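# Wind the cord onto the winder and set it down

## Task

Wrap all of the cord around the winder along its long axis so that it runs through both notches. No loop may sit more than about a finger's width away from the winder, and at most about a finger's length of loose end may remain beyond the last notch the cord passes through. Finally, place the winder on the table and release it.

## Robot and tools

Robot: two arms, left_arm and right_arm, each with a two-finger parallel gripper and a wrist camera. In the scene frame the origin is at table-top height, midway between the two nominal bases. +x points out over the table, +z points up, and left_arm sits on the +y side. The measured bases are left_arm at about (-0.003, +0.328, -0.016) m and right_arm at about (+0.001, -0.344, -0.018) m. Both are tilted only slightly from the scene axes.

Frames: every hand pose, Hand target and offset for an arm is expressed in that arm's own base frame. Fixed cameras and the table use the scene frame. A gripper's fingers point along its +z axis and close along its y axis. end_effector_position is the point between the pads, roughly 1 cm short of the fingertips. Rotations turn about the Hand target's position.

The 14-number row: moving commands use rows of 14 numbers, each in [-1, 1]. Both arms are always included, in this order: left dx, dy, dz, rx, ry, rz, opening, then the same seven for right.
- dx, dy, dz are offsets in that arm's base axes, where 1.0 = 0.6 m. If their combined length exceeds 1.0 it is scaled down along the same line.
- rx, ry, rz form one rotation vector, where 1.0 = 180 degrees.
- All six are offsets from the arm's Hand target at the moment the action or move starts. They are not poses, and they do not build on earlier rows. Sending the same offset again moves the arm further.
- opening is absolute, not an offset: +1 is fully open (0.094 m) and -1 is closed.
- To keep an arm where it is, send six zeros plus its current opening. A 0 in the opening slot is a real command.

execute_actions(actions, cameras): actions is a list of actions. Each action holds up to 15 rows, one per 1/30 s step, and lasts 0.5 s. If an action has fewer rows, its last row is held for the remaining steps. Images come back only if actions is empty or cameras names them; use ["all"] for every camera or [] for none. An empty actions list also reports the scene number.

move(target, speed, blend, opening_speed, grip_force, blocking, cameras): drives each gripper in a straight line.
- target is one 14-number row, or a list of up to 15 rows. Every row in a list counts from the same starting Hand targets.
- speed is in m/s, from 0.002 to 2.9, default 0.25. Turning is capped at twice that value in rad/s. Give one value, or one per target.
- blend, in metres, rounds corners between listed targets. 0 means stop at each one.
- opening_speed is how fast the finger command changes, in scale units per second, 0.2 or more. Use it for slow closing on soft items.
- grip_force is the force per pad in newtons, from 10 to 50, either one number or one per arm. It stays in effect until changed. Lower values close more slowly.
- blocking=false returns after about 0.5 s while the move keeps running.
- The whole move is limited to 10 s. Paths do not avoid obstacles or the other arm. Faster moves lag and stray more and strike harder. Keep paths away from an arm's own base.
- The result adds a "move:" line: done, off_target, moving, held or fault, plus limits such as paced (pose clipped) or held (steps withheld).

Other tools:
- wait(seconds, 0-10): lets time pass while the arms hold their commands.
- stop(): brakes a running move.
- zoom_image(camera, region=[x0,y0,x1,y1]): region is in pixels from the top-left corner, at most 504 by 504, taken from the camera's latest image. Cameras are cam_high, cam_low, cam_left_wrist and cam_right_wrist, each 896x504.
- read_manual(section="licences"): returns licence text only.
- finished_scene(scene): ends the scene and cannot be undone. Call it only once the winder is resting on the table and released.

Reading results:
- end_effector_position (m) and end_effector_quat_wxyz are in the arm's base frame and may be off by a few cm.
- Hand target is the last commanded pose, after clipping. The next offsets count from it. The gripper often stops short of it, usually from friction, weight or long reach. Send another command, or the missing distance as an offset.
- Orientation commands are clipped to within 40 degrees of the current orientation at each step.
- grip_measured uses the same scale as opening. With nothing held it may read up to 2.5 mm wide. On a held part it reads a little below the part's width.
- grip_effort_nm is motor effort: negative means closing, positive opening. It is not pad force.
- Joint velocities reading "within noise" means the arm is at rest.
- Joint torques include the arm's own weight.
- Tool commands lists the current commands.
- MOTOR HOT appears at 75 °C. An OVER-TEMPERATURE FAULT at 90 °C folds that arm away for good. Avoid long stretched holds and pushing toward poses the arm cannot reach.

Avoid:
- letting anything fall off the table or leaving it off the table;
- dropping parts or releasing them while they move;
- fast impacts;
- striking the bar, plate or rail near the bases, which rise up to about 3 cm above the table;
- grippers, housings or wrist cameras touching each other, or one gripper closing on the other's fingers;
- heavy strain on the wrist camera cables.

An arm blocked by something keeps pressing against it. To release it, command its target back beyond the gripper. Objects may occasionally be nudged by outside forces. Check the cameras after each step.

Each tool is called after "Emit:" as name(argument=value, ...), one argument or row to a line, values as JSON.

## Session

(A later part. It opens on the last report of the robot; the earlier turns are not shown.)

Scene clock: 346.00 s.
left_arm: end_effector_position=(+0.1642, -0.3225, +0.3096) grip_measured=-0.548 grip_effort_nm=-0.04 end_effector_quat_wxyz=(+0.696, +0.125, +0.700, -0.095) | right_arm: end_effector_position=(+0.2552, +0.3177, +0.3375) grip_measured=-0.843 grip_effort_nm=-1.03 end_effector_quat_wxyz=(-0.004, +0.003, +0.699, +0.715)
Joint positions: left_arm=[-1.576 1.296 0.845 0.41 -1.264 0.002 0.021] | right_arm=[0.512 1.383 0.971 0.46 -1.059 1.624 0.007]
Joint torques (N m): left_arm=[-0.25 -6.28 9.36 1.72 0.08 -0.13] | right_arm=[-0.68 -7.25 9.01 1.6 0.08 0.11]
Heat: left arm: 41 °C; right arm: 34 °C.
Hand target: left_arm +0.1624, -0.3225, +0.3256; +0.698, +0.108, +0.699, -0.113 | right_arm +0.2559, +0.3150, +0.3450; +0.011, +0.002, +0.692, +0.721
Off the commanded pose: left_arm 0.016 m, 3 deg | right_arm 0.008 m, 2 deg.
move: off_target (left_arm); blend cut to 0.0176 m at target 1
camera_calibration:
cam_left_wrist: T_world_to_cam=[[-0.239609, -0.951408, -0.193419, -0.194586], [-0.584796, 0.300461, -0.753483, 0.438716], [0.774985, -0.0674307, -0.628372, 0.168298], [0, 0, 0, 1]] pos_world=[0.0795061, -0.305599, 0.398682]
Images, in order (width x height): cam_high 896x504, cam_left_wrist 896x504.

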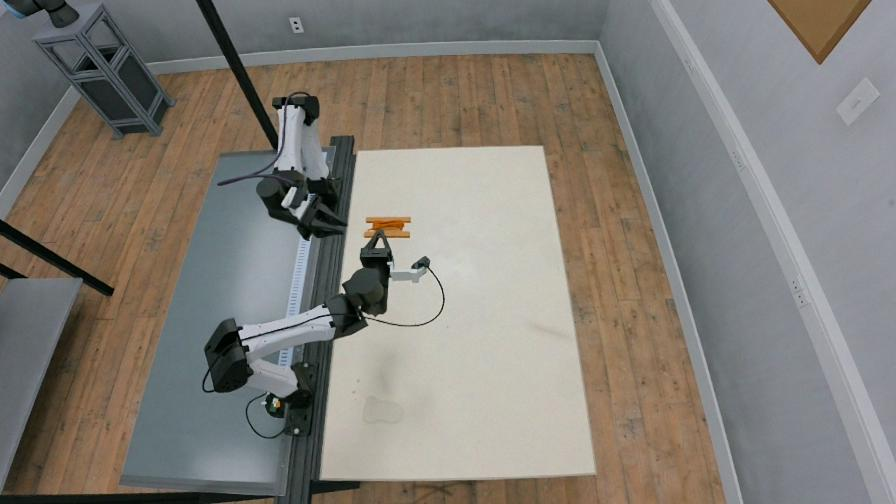

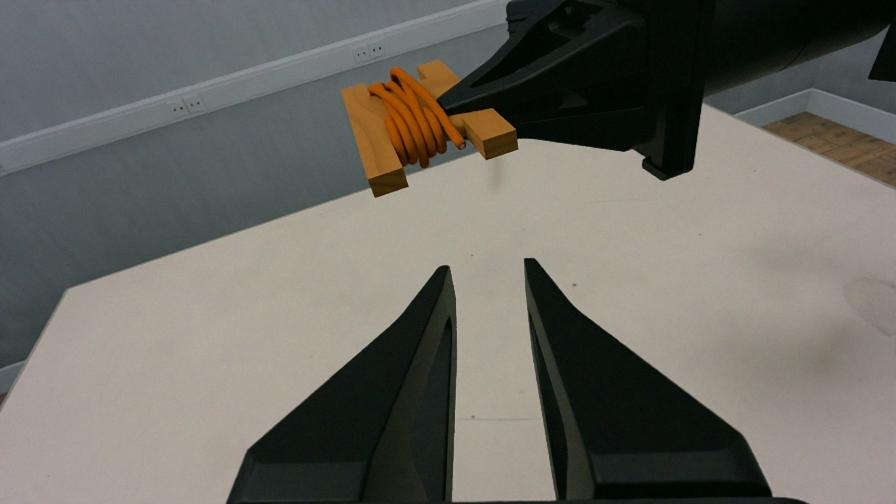

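Emit:
move(
  target=[
    [0.0627,0.204,-0.0093,0.03,0.2,0.03,1,0,0.0667,-0.38,0,0,0,-0.9],
    [0.229,0.121,-0.209,0.08,0.495,0.077,1,0,0.0667,-0.38,0,0,0,-0.9],
  ],
  speed=0.3,
  blend=[0.03,0],
  cameras=["all"],
)

Scene clock: 371.67 s.
left_arm: end_effector_position=(+0.2965, -0.2462, +0.1965) grip_measured=+0.998 grip_effort_nm=0.13 end_effector_quat_wxyz=(+0.047, -0.003, +0.998, -0.034) | right_arm: end_effector_position=(+0.2553, +0.3544, +0.1153) grip_measured=-0.843 grip_effort_nm=-1.03 end_effector_quat_wxyz=(+0.002, +0.003, +0.698, +0.716)
Joint positions: left_arm=[-0.697 1.957 2.059 -1.558 -0.009 -0.703 0.094] | right_arm=[0.617 2.082 0.63 1.495 -0.947 1.608 0.007]
Joint torques (N m): left_arm=[0.5 -9.17 7.83 0.59 0.24 0.01] | right_arm=[0.09 -7.31 4.72 1.79 0.07 0.11]
Heat: left arm: 40 °C; right arm: 35 °C.
Hand target: left_arm +0.2998, -0.2499, +0.2001; +0.000, +0.000, +1.000, +0.001 | right_arm +0.2559, +0.3550, +0.1169; +0.011, +0.002, +0.693, +0.721
Off the commanded pose: left_arm 0.006 m, 7 deg | right_arm 0.002 m, 1 deg.
joint sent to its limit (left arm) — joint 4 (wrist pitch), lower limit. The joint targets are off in orientation, not in position.
move: off_target (left_arm)
camera_calibration:
cam_left_wrist: T_world_to_cam=[[-0.142158, -0.989748, -0.013801, -0.185813], [-0.821901, 0.110257, 0.558858, 0.173628], [-0.551607, 0.0907894, -0.829148, 0.471554], [0, 0, 0, 1]] pos_world=[0.376403, -0.245864, 0.291391]
cam_right_wrist: T_world_to_cam=[[-0.139932, 0.0707767, -0.987628, 0.136334], [-0.762604, -0.643896, 0.061906, 0.429546], [-0.631549, 0.761832, 0.144076, -0.00330288], [0, 0, 0, 1]] pos_world=[0.344565, 0.26945, 0.108531]

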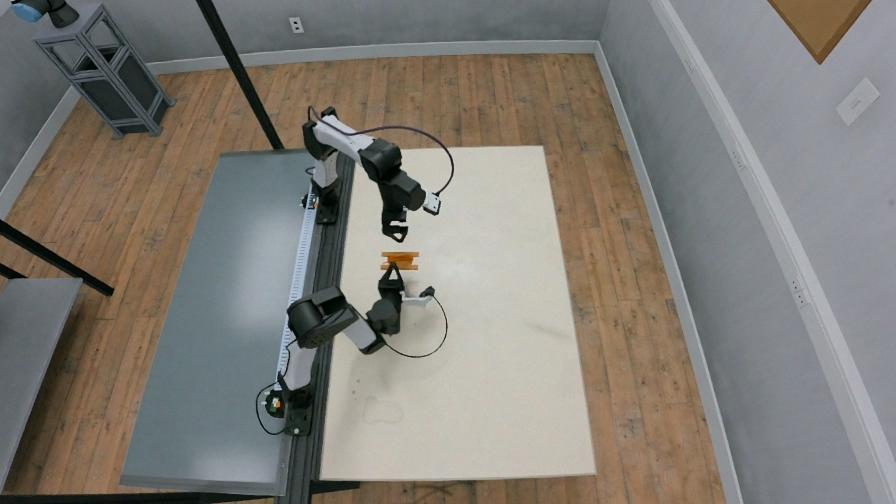

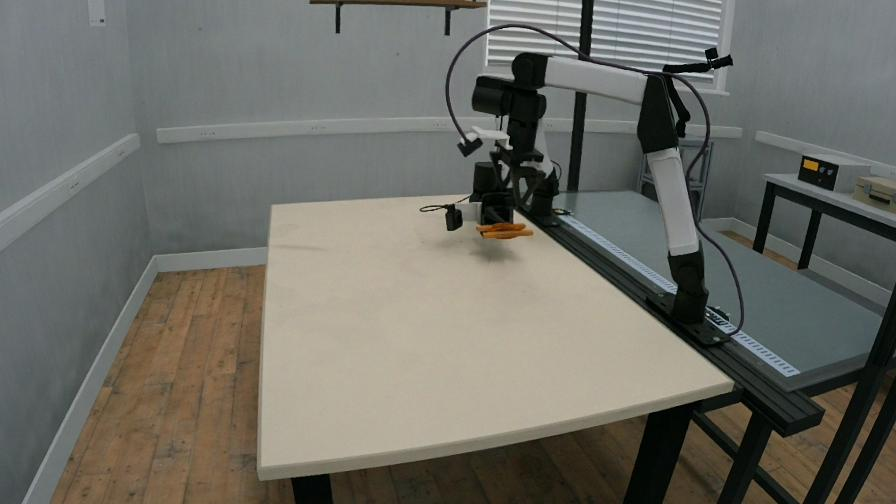

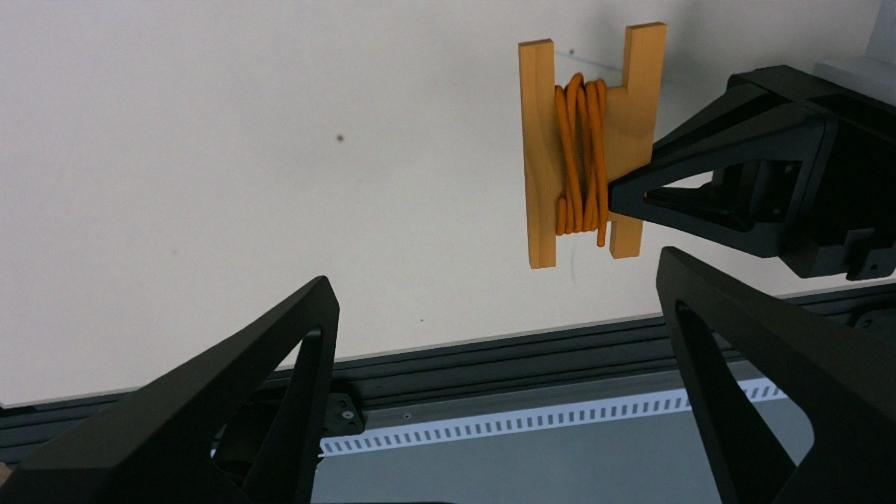

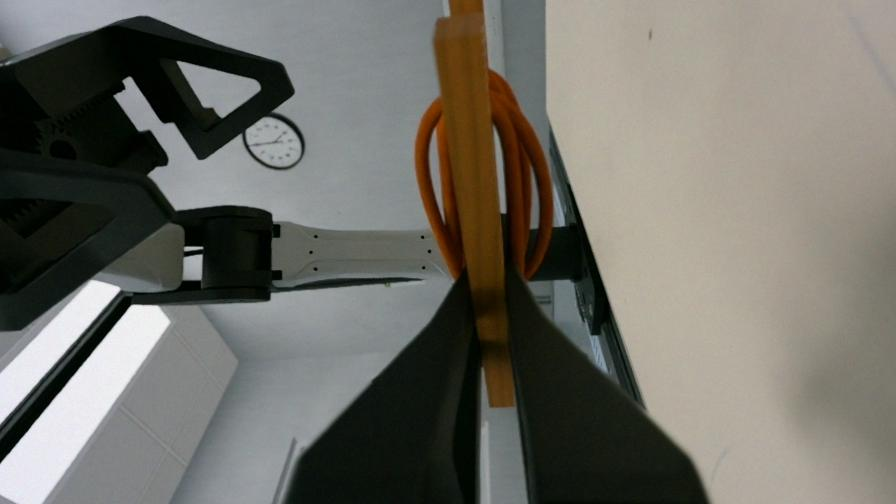

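Emit:
move(
  target=[
    [0.0587,-0.0768,-0.0768,0,0,0,0.53,0,0,0,0,0,0,-0.9],
    [0.0587,-0.0768,-0.1577,0,0,0,0.53,0,0,0,0,0,0,-0.9],
  ],
  speed=[0.2,0.12],
  blend=[0.005,0],
  cameras=["cam_left_wrist","cam_right_wrist","cam_low"],
)

Scene clock: 376.53 s.
left_arm: end_effector_position=(+0.3371, -0.2924, +0.1152) grip_measured=+0.532 grip_effort_nm=-0.04 end_effector_quat_wxyz=(+0.007, +0.000, +1.000, -0.002) | right_arm: end_effector_position=(+0.2553, +0.3544, +0.1153) grip_measured=-0.843 grip_effort_nm=-1.03 end_effector_quat_wxyz=(+0.002, +0.003, +0.698, +0.716)
Joint positions: left_arm=[-0.717 2.303 2.276 -1.531 -0.007 -0.718 0.072] | right_arm=[0.617 2.082 0.63 1.495 -0.947 1.608 0.007]
Joint torques (N m): left_arm=[-0.2 -12.11 4.29 0.59 0.22 -0.14] | right_arm=[0.08 -7.31 4.72 1.79 0.07 0.11]
Heat: left arm: 40 °C; right arm: 35 °C.
Hand target: left_arm +0.3349, -0.2961, +0.1056; +0.000, +0.000, +1.000, +0.001 | right_arm +0.2559, +0.3550, +0.1169; +0.011, +0.002, +0.693, +0.721
Off the commanded pose: left_arm 0.011 m, 1 deg | right_arm 0.002 m, 1 deg.
move: off_target (left_arm)
camera_calibration:
cam_left_wrist: T_world_to_cam=[[-0.150265, -0.986481, -0.0653951, -0.217212], [-0.774409, 0.0763264, 0.628064, 0.223529], [-0.614582, 0.145019, -0.775409, 0.461698], [0, 0, 0, 1]] pos_world=[0.424215, -0.298292, 0.203409]
cam_right_wrist: T_world_to_cam=[[-0.139932, 0.0707767, -0.987628, 0.136334], [-0.762604, -0.643896, 0.061906, 0.429546], [-0.631549, 0.761832, 0.144076, -0.00330288], [0, 0, 0, 1]] pos_world=[0.344565, 0.26945, 0.108531]
Images, in order (width x height): cam_low 896x504, cam_left_wrist 896x504, cam_right_wrist 896x504.

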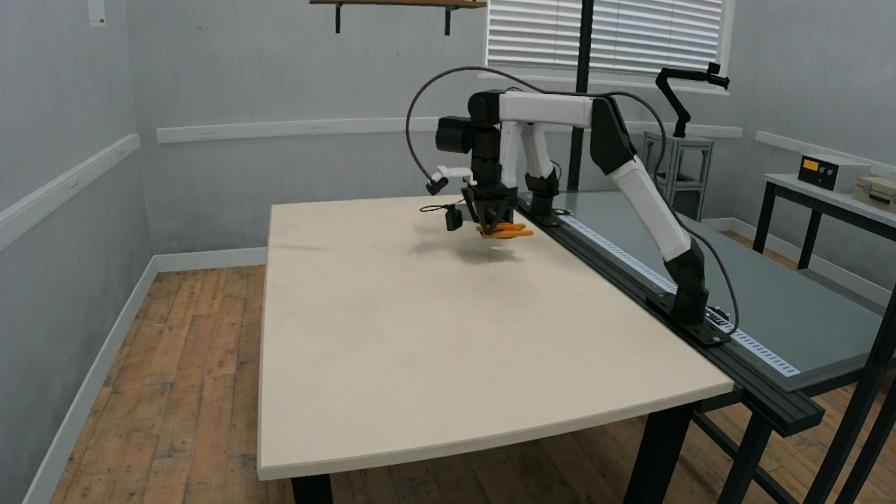

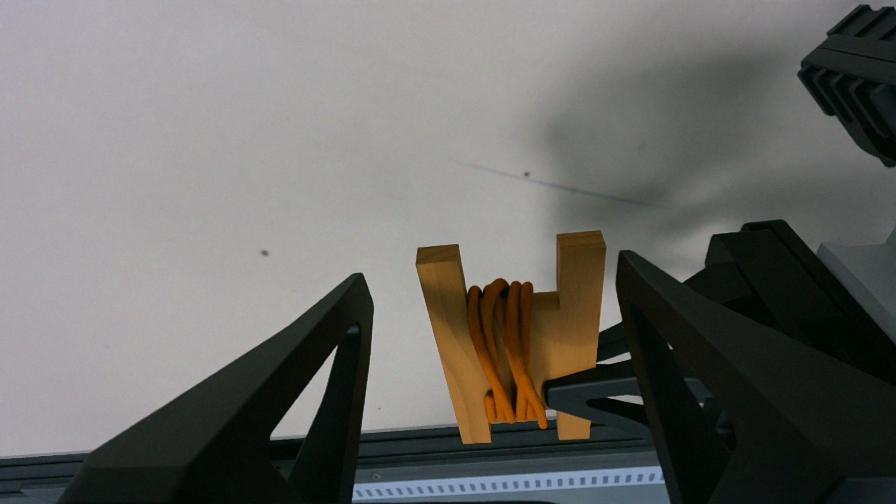

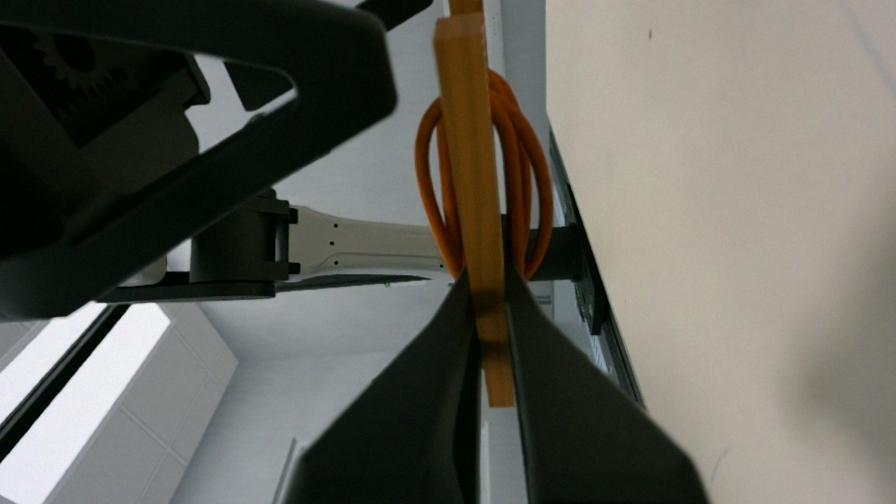

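Emit:
execute_actions(
  actions=[],
  cameras=["cam_high", "cam_low", "cam_left_wrist"],
)

Scene clock: 378.13 s.
left_arm: end_effector_position=(+0.3372, -0.2925, +0.1152) grip_measured=+0.532 grip_effort_nm=-0.04 end_effector_quat_wxyz=(+0.008, +0.000, +1.000, -0.002) | right_arm: end_effector_position=(+0.2553, +0.3544, +0.1153) grip_measured=-0.843 grip_effort_nm=-1.03 end_effector_quat_wxyz=(+0.002, +0.003, +0.698, +0.716)
Joint positions: left_arm=[-0.717 2.303 2.276 -1.53 -0.007 -0.718 0.072] | right_arm=[0.617 2.082 0.63 1.495 -0.947 1.608 0.007]
Joint velocities: within noise
Joint torques (N m): left_arm=[-0.25 -12.15 4.25 0.57 0.22 -0.15] | right_arm=[0.09 -7.3 4.74 1.79 0.07 0.11]
Heat: left arm: 41 °C; right arm: 35 °C.
Hand target: left_arm +0.3350, -0.2961, +0.1056; +0.000, +0.000, +1.000, +0.000 | right_arm +0.2559, +0.3550, +0.1169; +0.011, +0.002, +0.693, +0.721
Tool commands: left_gripper/opening=+0.53 right_gripper/opening=-0.9
Off the commanded pose: left_arm 0.011 m, 1 deg | right_arm 0.002 m, 1 deg.
camera_calibration:
cam_left_wrist: T_world_to_cam=[[-0.150282, -0.986509, -0.0649253, -0.217393], [-0.77473, 0.0767143, 0.627621, 0.223957], [-0.614173, 0.14462, -0.775807, 0.461563], [0, 0, 0, 1]] pos_world=[0.424315, -0.298392, 0.203409]
Images, in order (width x height): cam_high 896x504, cam_low 896x504, cam_left_wrist 896x504.

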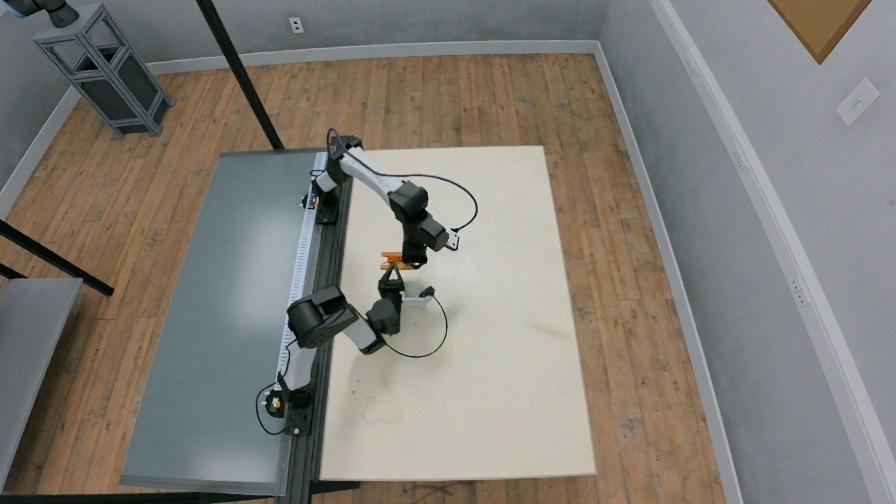

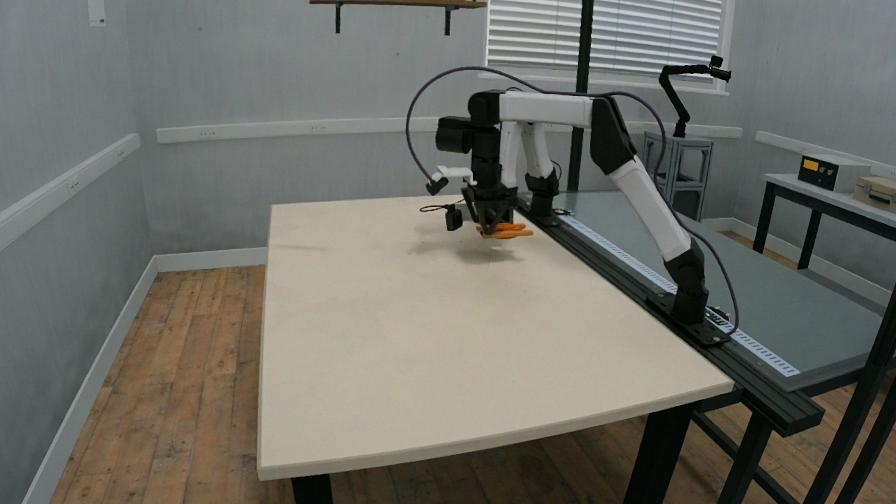

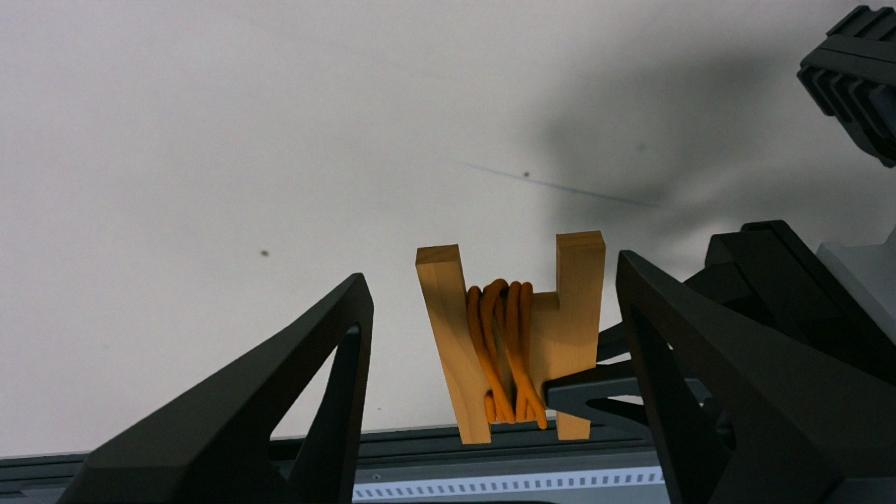

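Emit:
move(
  target=[-0.005, 0, -0.0225, 0, 0, 0, 0.53, 0, 0, 0, 0, 0, 0, -0.9],
  speed=0.06,
  cameras=["cam_left_wrist"],
)

Scene clock: 379.60 s.
left_arm: end_effector_position=(+0.3350, -0.2920, +0.0917) grip_measured=+0.532 grip_effort_nm=-0.04 end_effector_quat_wxyz=(-0.003, -0.002, +1.000, +0.005) | right_arm: end_effector_position=(+0.2547, +0.3548, +0.1153) grip_measured=-0.843 grip_effort_nm=-1.03 end_effector_quat_wxyz=(+0.001, +0.002, +0.698, +0.716)
Joint positions: left_arm=[-0.718 2.303 2.181 -1.459 -0.004 -0.722 0.072] | right_arm=[0.619 2.082 0.63 1.495 -0.947 1.609 0.007]
Joint torques (N m): left_arm=[-0.5 -14.69 4.26 0.51 0.19 -0.13] | right_arm=[-0.09 -7.31 4.72 1.79 0.07 0.1]
Heat: left arm: 42 °C; right arm: 35 °C.
Hand target: left_arm +0.3320, -0.2960, +0.0921; +0.000, +0.000, +1.000, +0.000 | right_arm +0.2559, +0.3550, +0.1169; +0.010, +0.002, +0.693, +0.721
Off the commanded pose: left_arm 0.005 m, 1 deg | right_arm 0.002 m, 1 deg.
move: done
camera_calibration:
cam_left_wrist: T_world_to_cam=[[-0.148698, -0.986013, -0.0752836, -0.218166], [-0.762204, 0.0657764, 0.643987, 0.228106], [-0.630027, 0.153141, -0.761323, 0.448348], [0, 0, 0, 1]] pos_world=[0.423894, -0.298779, 0.178016]
Images, in order (width x height): cam_left_wrist 896x504.

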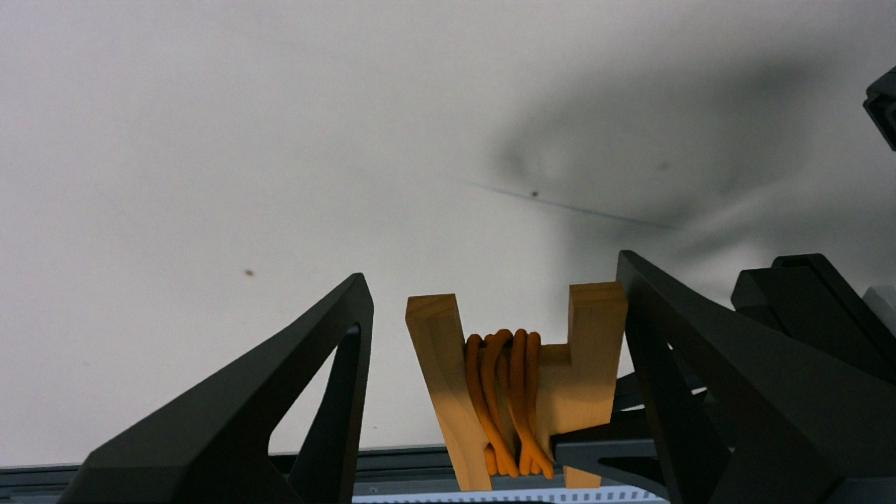

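Emit:
zoom_image(
  camera="cam_left_wrist",
  region=[330, 220, 680, 500],
)

Scaled by 1.440 from the camera's 896x504 image, which has a finer 1280x720 frame.

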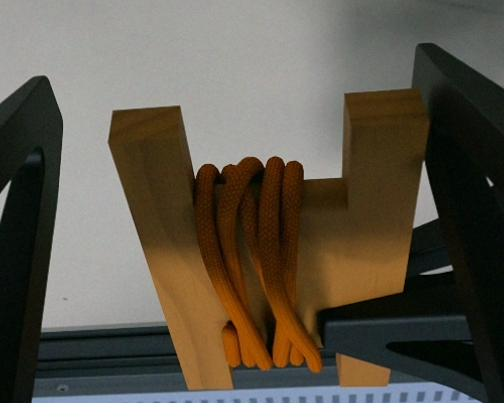

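Emit:
move(
  target=[0, -0.0075, 0.0175, 0, 0, 0, 0.53, 0, 0, 0, 0, 0, 0, -0.9],
  speed=0.06,
  cameras=["cam_left_wrist"],
)

Emit:
zoom_image(
  camera="cam_left_wrist",
  region=[330, 220, 680, 500],
)

Scene clock: 381.90 s.
left_arm: end_effector_position=(+0.3316, -0.2939, +0.1011) grip_measured=+0.532 grip_effort_nm=-0.04 end_effector_quat_wxyz=(-0.002, -0.002, +1.000, +0.005) | right_arm: end_effector_position=(+0.2547, +0.3548, +0.1153) grip_measured=-0.843 grip_effort_nm=-1.03 end_effector_quat_wxyz=(+0.001, +0.002, +0.698, +0.716)
Joint positions: left_arm=[-0.727 2.303 2.219 -1.497 -0.004 -0.73 0.072] | right_arm=[0.619 2.082 0.63 1.495 -0.947 1.609 0.007]
Joint velocities: left_arm=[-0.007 -0.046 -0.007 0.007 0.007 -0.037 -0.001] | right_arm=[within noise]
Joint torques (N m): left_arm=[-0.4 -12.16 7.91 0.33 0.19 -0.14] | right_arm=[-0.09 -7.31 4.72 1.79 0.07 0.1]
Heat: left arm: 43 °C; right arm: 35 °C.
Hand target: left_arm +0.3319, -0.3006, +0.1026; +0.000, +0.000, +1.000, +0.000 | right_arm +0.2559, +0.3550, +0.1169; +0.011, +0.002, +0.693, +0.721
Off the commanded pose: left_arm 0.007 m, 1 deg | right_arm 0.002 m, 1 deg.
move: done
camera_calibration:
cam_left_wrist: T_world_to_cam=[[-0.149465, -0.985896, -0.0752981, -0.219582], [-0.76215, 0.0663593, 0.64399, 0.219604], [-0.62991, 0.153642, -0.761319, 0.453782], [0, 0, 0, 1]] pos_world=[0.420394, -0.300778, 0.187516]
Images, in order (width x height): cam_left_wrist 896x504.

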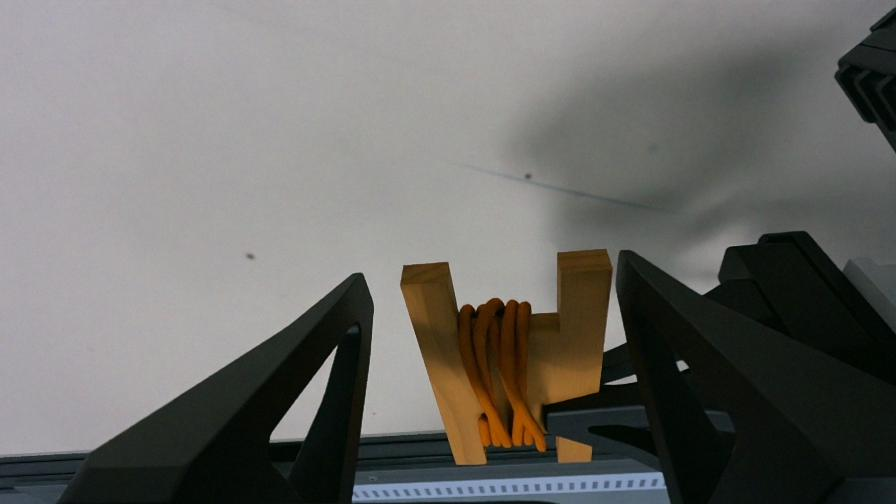

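Scaled by 1.440 from the camera's 896x504 image, which has a finer 1280x720 frame.

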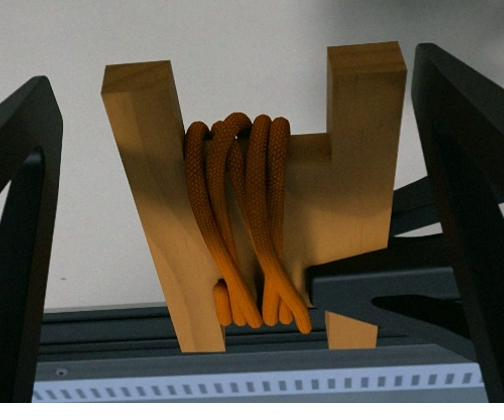

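Emit:
move(
  target=[
    [0, -0.0067, 0, 0, 0, 0, 0.53, 0, 0, 0, 0, 0, 0, -0.9],
    [0, -0.0067, 0, 0, 0, 0, 0.12, 0, 0, 0, 0, 0, 0, -0.9],
  ],
  speed=0.06,
  opening_speed=0.6,
  grip_force=[25, 50],
  cameras=["cam_left_wrist", "cam_low"],
)

Emit:
zoom_image(
  camera="cam_left_wrist",
  region=[330, 220, 680, 500],
)

Scene clock: 384.40 s.
left_arm: end_effector_position=(+0.3313, -0.2980, +0.1040) grip_measured=+0.185 grip_effort_nm=-0.45 end_effector_quat_wxyz=(-0.001, -0.002, +1.000, +0.002) | right_arm: end_effector_position=(+0.2547, +0.3548, +0.1154) grip_measured=-0.843 grip_effort_nm=-1.03 end_effector_quat_wxyz=(+0.001, +0.002, +0.698, +0.716)
Joint positions: left_arm=[-0.734 2.312 2.246 -1.509 -0.003 -0.737 0.056] | right_arm=[0.619 2.082 0.63 1.496 -0.947 1.609 0.007]
Joint torques (N m): left_arm=[-0.4 -11.48 7.98 0.33 0.17 -0.13] | right_arm=[-0.09 -7.32 4.74 1.79 0.07 0.1]
Heat: left arm: 44 °C; right arm: 35 °C.
Hand target: left_arm +0.3320, -0.3046, +0.1026; +0.000, +0.000, +1.000, +0.000 | right_arm +0.2559, +0.3550, +0.1169; +0.011, +0.002, +0.692, +0.721
Off the commanded pose: left_arm 0.007 m, 0 deg | right_arm 0.002 m, 1 deg.
grip_force (N): 25, 50
move: done
camera_calibration:
cam_left_wrist: T_world_to_cam=[[-0.148782, -0.986313, -0.0710616, -0.224207], [-0.764664, 0.0691856, 0.640705, 0.219871], [-0.627019, 0.149664, -0.764492, 0.454577], [0, 0, 0, 1]] pos_world=[0.419798, -0.304384, 0.190715]
Images, in order (width x height): cam_low 896x504, cam_left_wrist 896x504.

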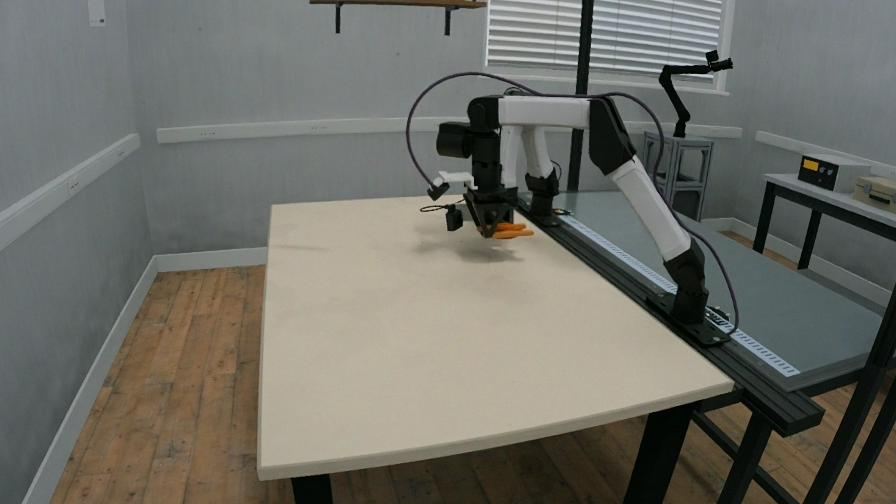

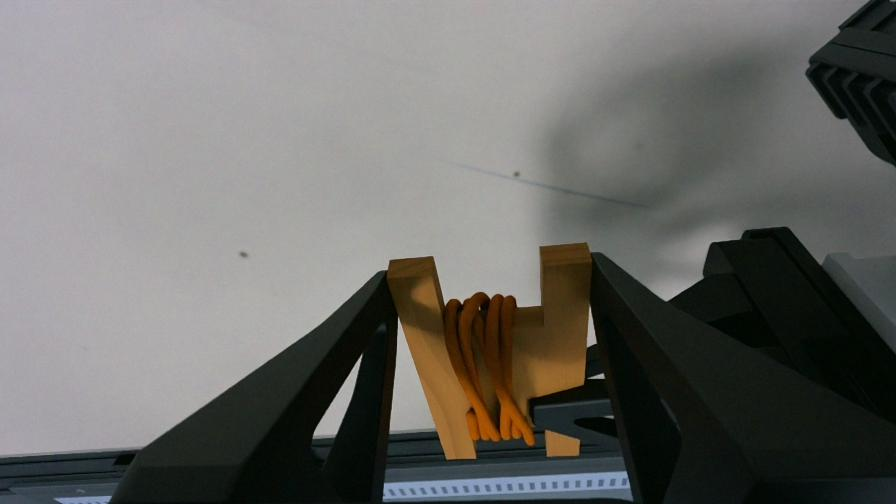

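Scaled by 1.440 from the camera's 896x504 image, which has a finer 1280x720 frame.

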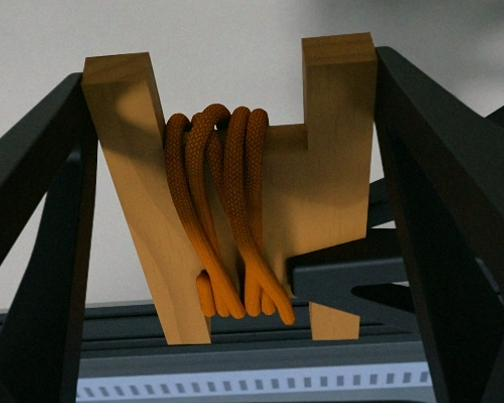

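Emit:
zoom_image(
  camera="cam_left_wrist",
  region=[420, 280, 560, 460],
)

Scaled by 2.800 from the camera's 896x504 image, which has a finer 1280x720 frame.

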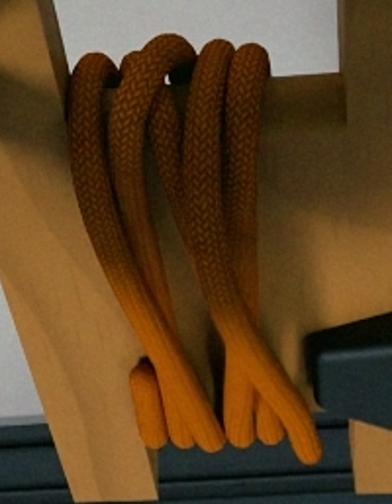

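Emit:
move(
  target=[
    [0, 0, 0, 0, 0, 0, 0.12, 0, 0, 0, 0, 0, 0, -0.62],
    [0, 0, 0, 0, 0, 0, 0.12, 0, -0.17, 0, 0, 0, 0, -0.62],
  ],
  speed=[0.1, 0.2],
  cameras=["cam_left_wrist", "cam_low", "cam_right_wrist"],
)

Emit:
zoom_image(
  camera="cam_left_wrist",
  region=[330, 220, 680, 500],
)

Scene clock: 400.37 s.
left_arm: end_effector_position=(+0.3304, -0.2992, +0.1003) grip_measured=+0.183 grip_effort_nm=-0.53 end_effector_quat_wxyz=(-0.004, -0.004, +1.000, +0.004) | right_arm: end_effector_position=(+0.2586, +0.2558, +0.1008) grip_measured=-0.621 grip_effort_nm=0.06 end_effector_quat_wxyz=(-0.018, +0.032, +0.713, +0.700)
Joint positions: left_arm=[-0.736 2.321 2.246 -1.508 0 -0.744 0.056] | right_arm=[0.31 2.005 0.447 1.498 -1.241 1.585 0.018]
Joint torques (N m): left_arm=[-0.23 -12.41 8.05 0.3 0.14 -0.06] | right_arm=[-1.03 -10.04 3.03 1.92 -0.27 0]
Heat: left arm: 47 °C; right arm: 36 °C.
Hand target: left_arm +0.3319, -0.3046, +0.1025; +0.000, +0.000, +1.000, +0.001 | right_arm +0.2560, +0.2530, +0.1169; +0.011, +0.002, +0.692, +0.721
Off the commanded pose: left_arm 0.006 m, 1 deg | right_arm 0.017 m, 6 deg.
joint sent to its limit (right arm) — joint 4 (wrist pitch), upper limit. The joint targets still meet the commanded pose.
grip_force (N): 25, 50
move: off_target (right_arm)
camera_calibration:
cam_left_wrist: T_world_to_cam=[[-0.144788, -0.986746, -0.0732716, -0.22703], [-0.760012, 0.0634904, 0.6468, 0.217778], [-0.633575, 0.149336, -0.759132, 0.452901], [0, 0, 0, 1]] pos_world=[0.41959, -0.305482, 0.186318]
cam_right_wrist: T_world_to_cam=[[-0.209156, 0.0294358, -0.977439, 0.156867], [-0.763561, -0.629375, 0.144436, 0.357654], [-0.610924, 0.776544, 0.154114, 0.0659001], [0, 0, 0, 1]] pos_world=[0.34616, 0.169306, 0.0915136]
Images, in order (width x height): cam_low 896x504, cam_left_wrist 896x504, cam_right_wrist 896x504.

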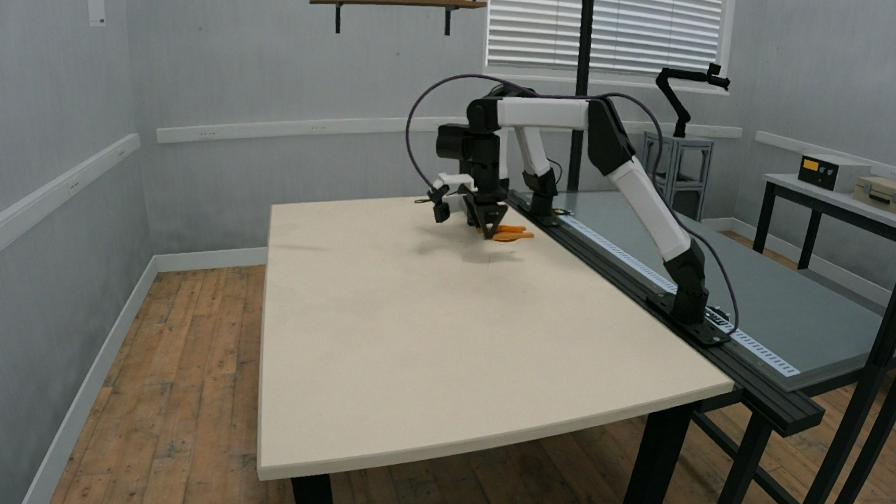

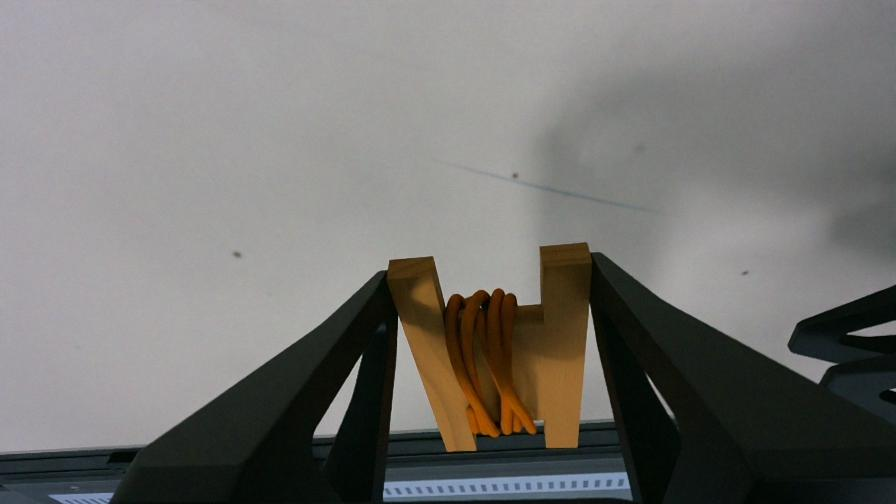

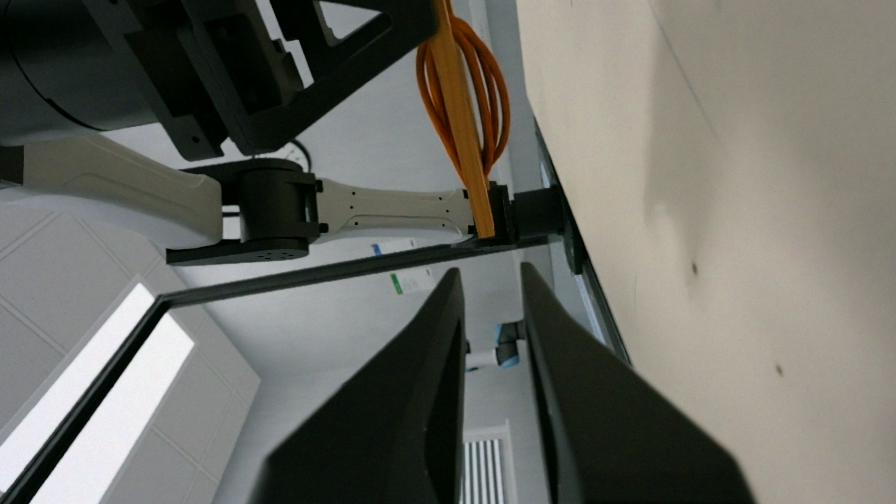

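Scaled by 1.440 from the camera's 896x504 image, which has a finer 1280x720 frame.

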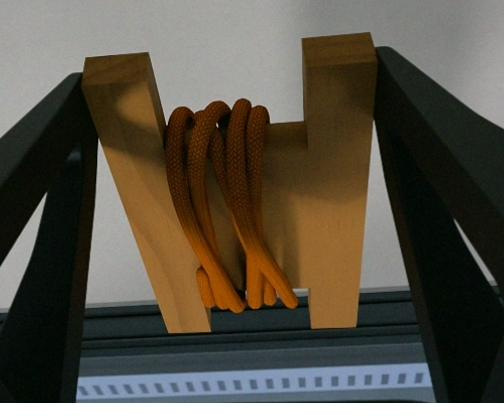

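Emit:
move(
  target=[0, 0, -0.0917, 0, 0, 0, 0.12, -0.0933, 0.0283, 0.0717, -0.4270, -0.2957, -0.2519, -0.7],
  speed=0.4,
  cameras=["cam_left_wrist", "cam_low", "cam_right_wrist"],
)

Scene clock: 408.33 s.
left_arm: end_effector_position=(+0.3342, -0.3027, +0.0489) grip_measured=+0.183 grip_effort_nm=-0.53 end_effector_quat_wxyz=(-0.002, -0.004, +1.000, +0.002) | right_arm: end_effector_position=(+0.1980, +0.2626, +0.1475) grip_measured=-0.698 grip_effort_nm=-0.08 end_effector_quat_wxyz=(+0.526, -0.070, +0.847, +0.029)
Joint positions: left_arm=[-0.736 2.321 2.042 -1.296 0 -0.744 0.056] | right_arm=[1.392 1.373 0.789 -0.426 1.018 0.907 0.014]
Joint torques (N m): left_arm=[-0.21 -14.45 4.37 0.52 0.15 -0.07] | right_arm=[0.06 -4.23 12.37 0.86 0.54 0.23]
Heat: left arm: 47 °C; right arm: 35 °C.
Hand target: left_arm +0.3320, -0.3046, +0.0476; +0.000, +0.000, +1.000, +0.001 | right_arm +0.2000, +0.2699, +0.1599; +0.535, -0.058, +0.842, +0.038
Off the commanded pose: left_arm 0.003 m, 0 deg | right_arm 0.015 m, 2 deg.
grip_force (N): 25, 50
move: off_target (right_arm)
camera_calibration:
cam_left_wrist: T_world_to_cam=[[-0.144417, -0.987104, -0.0690554, -0.234085], [-0.763677, 0.0668067, 0.642132, 0.25661], [-0.629238, 0.145471, -0.763477, 0.414365], [0, 0, 0, 1]] pos_world=[0.422896, -0.308487, 0.135416]
cam_right_wrist: T_world_to_cam=[[0.127237, -0.984533, -0.120436, 0.262897], [-0.916396, -0.0702261, -0.394065, 0.271825], [0.379512, 0.160507, -0.911158, 0.139148], [0, 0, 0, 1]] pos_world=[0.162841, 0.255586, 0.265565]
Images, in order (width x height): cam_low 896x504, cam_left_wrist 896x504, cam_right_wrist 896x504.

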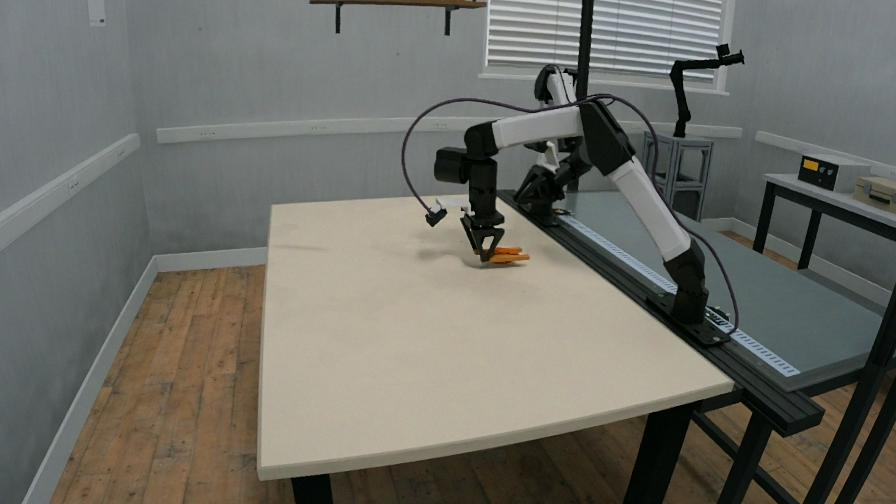

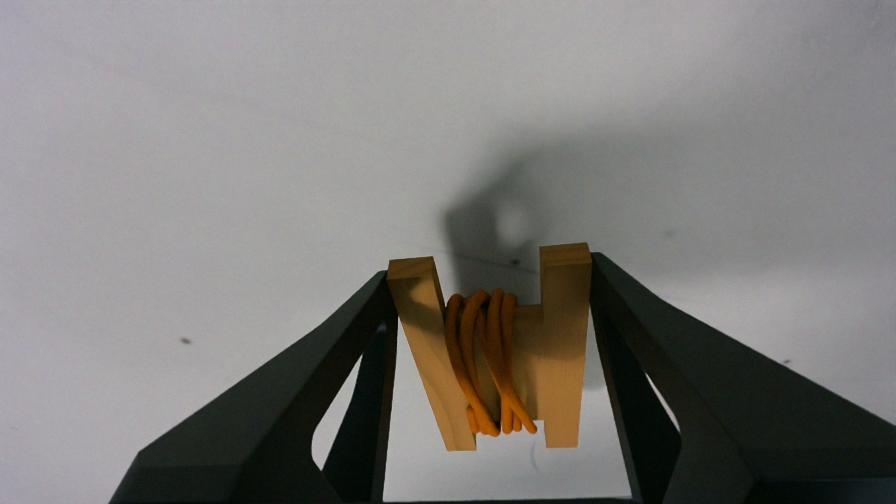

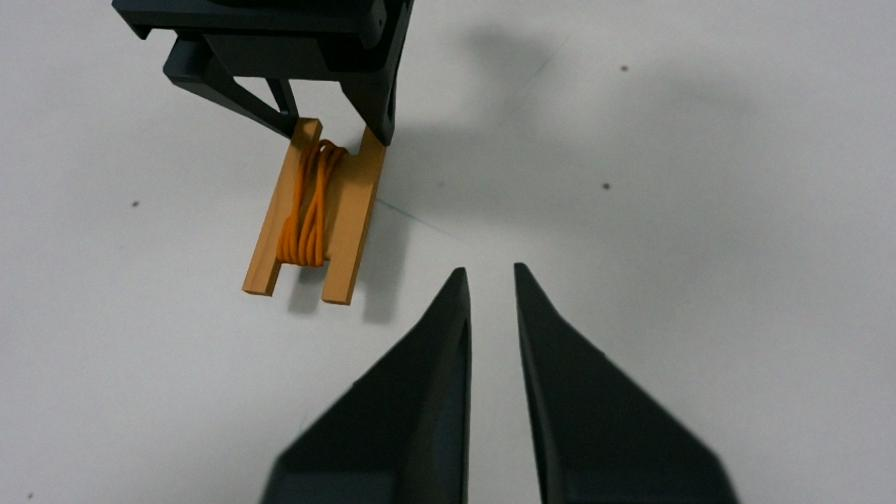

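Emit:
zoom_image(
  camera="cam_right_wrist",
  region=[230, 110, 400, 310],
)

Emit:
zoom_image(
  camera="cam_low",
  region=[450, 215, 560, 285],
)

Scaled by 2.520 from the camera's 896x504 image, which has a finer 1280x720 frame.

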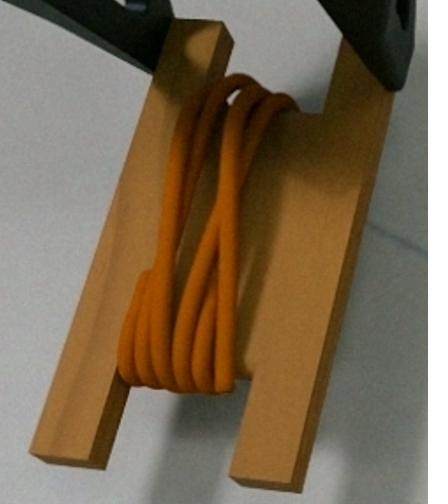

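Scaled by 4.582 from the camera's 896x504 image, which has a finer 1280x720 frame.

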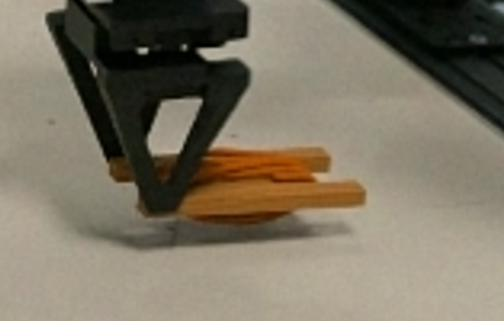

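Emit:
zoom_image(
  camera="cam_right_wrist",
  region=[235, 230, 365, 310],
)

Scaled by 3.877 from the camera's 896x504 image, which has a finer 1280x720 frame.

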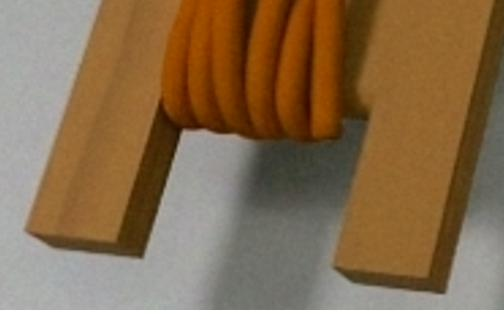

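Emit:
move(
  target=[0, 0, -0.0333, 0, 0, 0, 0.12, 0.0258, 0.149, -0.0592, 0, 0, 0, -0.7],
  speed=0.12,
  cameras=["cam_left_wrist", "cam_low", "cam_right_wrist"],
)

Emit:
zoom_image(
  camera="cam_low",
  region=[450, 215, 560, 285],
)

Scene clock: 415.53 s.
left_arm: end_effector_position=(+0.3332, -0.3018, +0.0338) grip_measured=+0.183 grip_effort_nm=-0.53 end_effector_quat_wxyz=(-0.002, -0.004, +1.000, +0.002) | right_arm: end_effector_position=(+0.2129, +0.3481, +0.1133) grip_measured=-0.698 grip_effort_nm=-0.09 end_effector_quat_wxyz=(+0.525, -0.073, +0.848, +0.022)
Joint positions: left_arm=[-0.736 2.321 1.982 -1.238 0 -0.744 0.056] | right_arm=[1.394 1.771 1.045 -0.307 1.022 0.914 0.014]
Joint torques (N m): left_arm=[-0.23 -13.61 3.81 0.68 0.14 -0.06] | right_arm=[-0.06 -7.28 11.69 1.03 0.52 0.2]
Heat: left arm: 48 °C; right arm: 34 °C.
Hand target: left_arm +0.3319, -0.3046, +0.0275; +0.000, +0.000, +1.000, +0.001 | right_arm +0.2154, +0.3594, +0.1245; +0.535, -0.058, +0.842, +0.038
Off the commanded pose: left_arm 0.007 m, 1 deg | right_arm 0.016 m, 3 deg.
grip_force (N): 25, 50
move: off_target (right_arm)
camera_calibration:
cam_left_wrist: T_world_to_cam=[[-0.144475, -0.987051, -0.0696933, -0.234349], [-0.763121, 0.0663088, 0.642845, 0.265091], [-0.629899, 0.14606, -0.762819, 0.402535], [0, 0, 0, 1]] pos_world=[0.421995, -0.307687, 0.120316]
cam_right_wrist: T_world_to_cam=[[0.124187, -0.98679, -0.104036, 0.340636], [-0.917042, -0.074097, -0.391846, 0.279247], [0.378961, 0.144067, -0.91413, 0.0948266], [0, 0, 0, 1]] pos_world=[0.177843, 0.343166, 0.231544]
Images, in order (width x height): cam_low 896x504, cam_left_wrist 896x504, cam_right_wrist 896x504.

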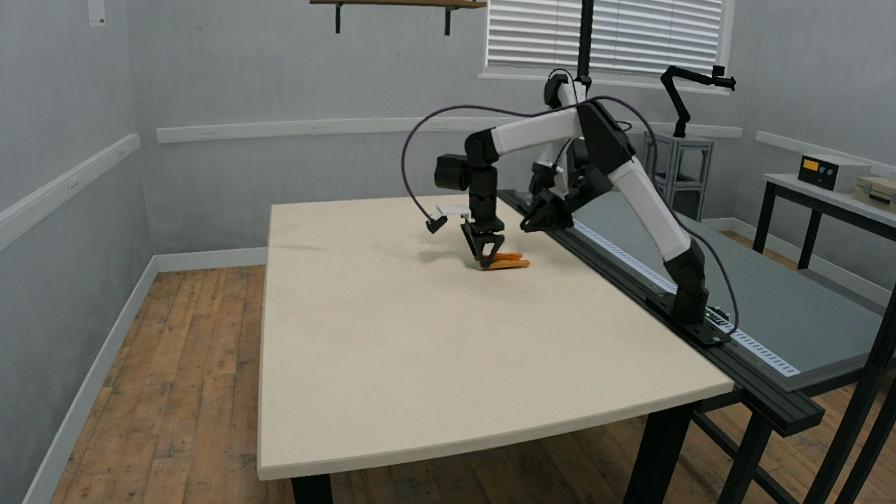

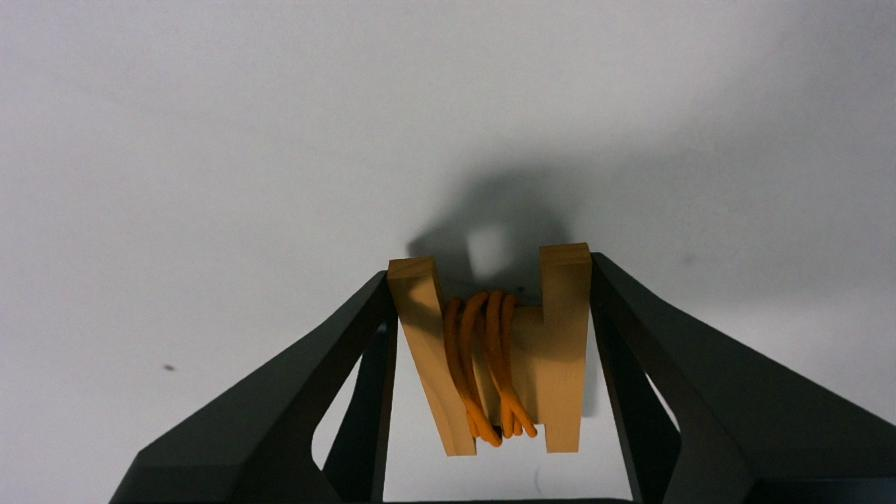

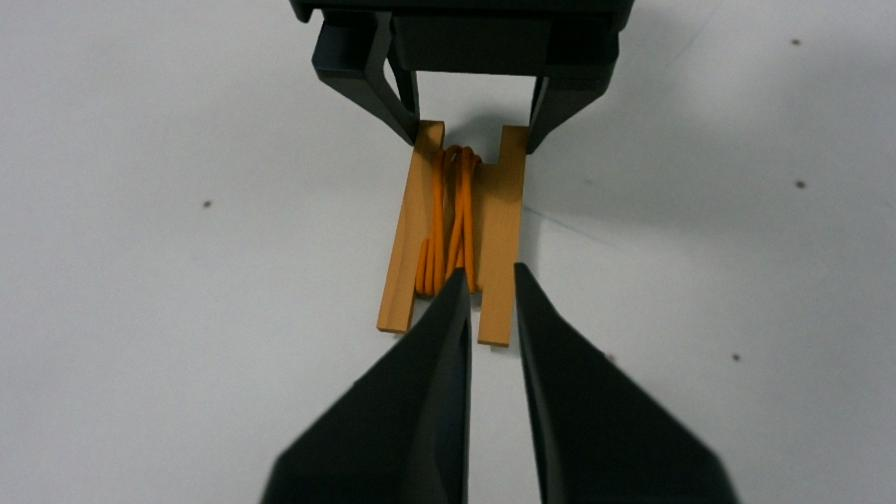

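Scaled by 4.582 from the camera's 896x504 image, which has a finer 1280x720 frame.

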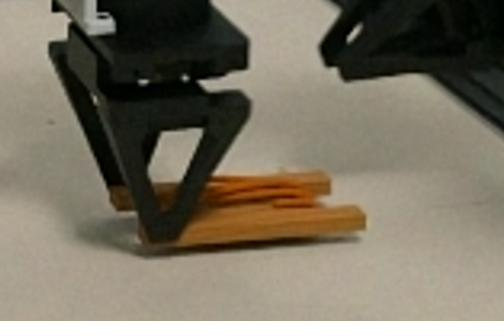

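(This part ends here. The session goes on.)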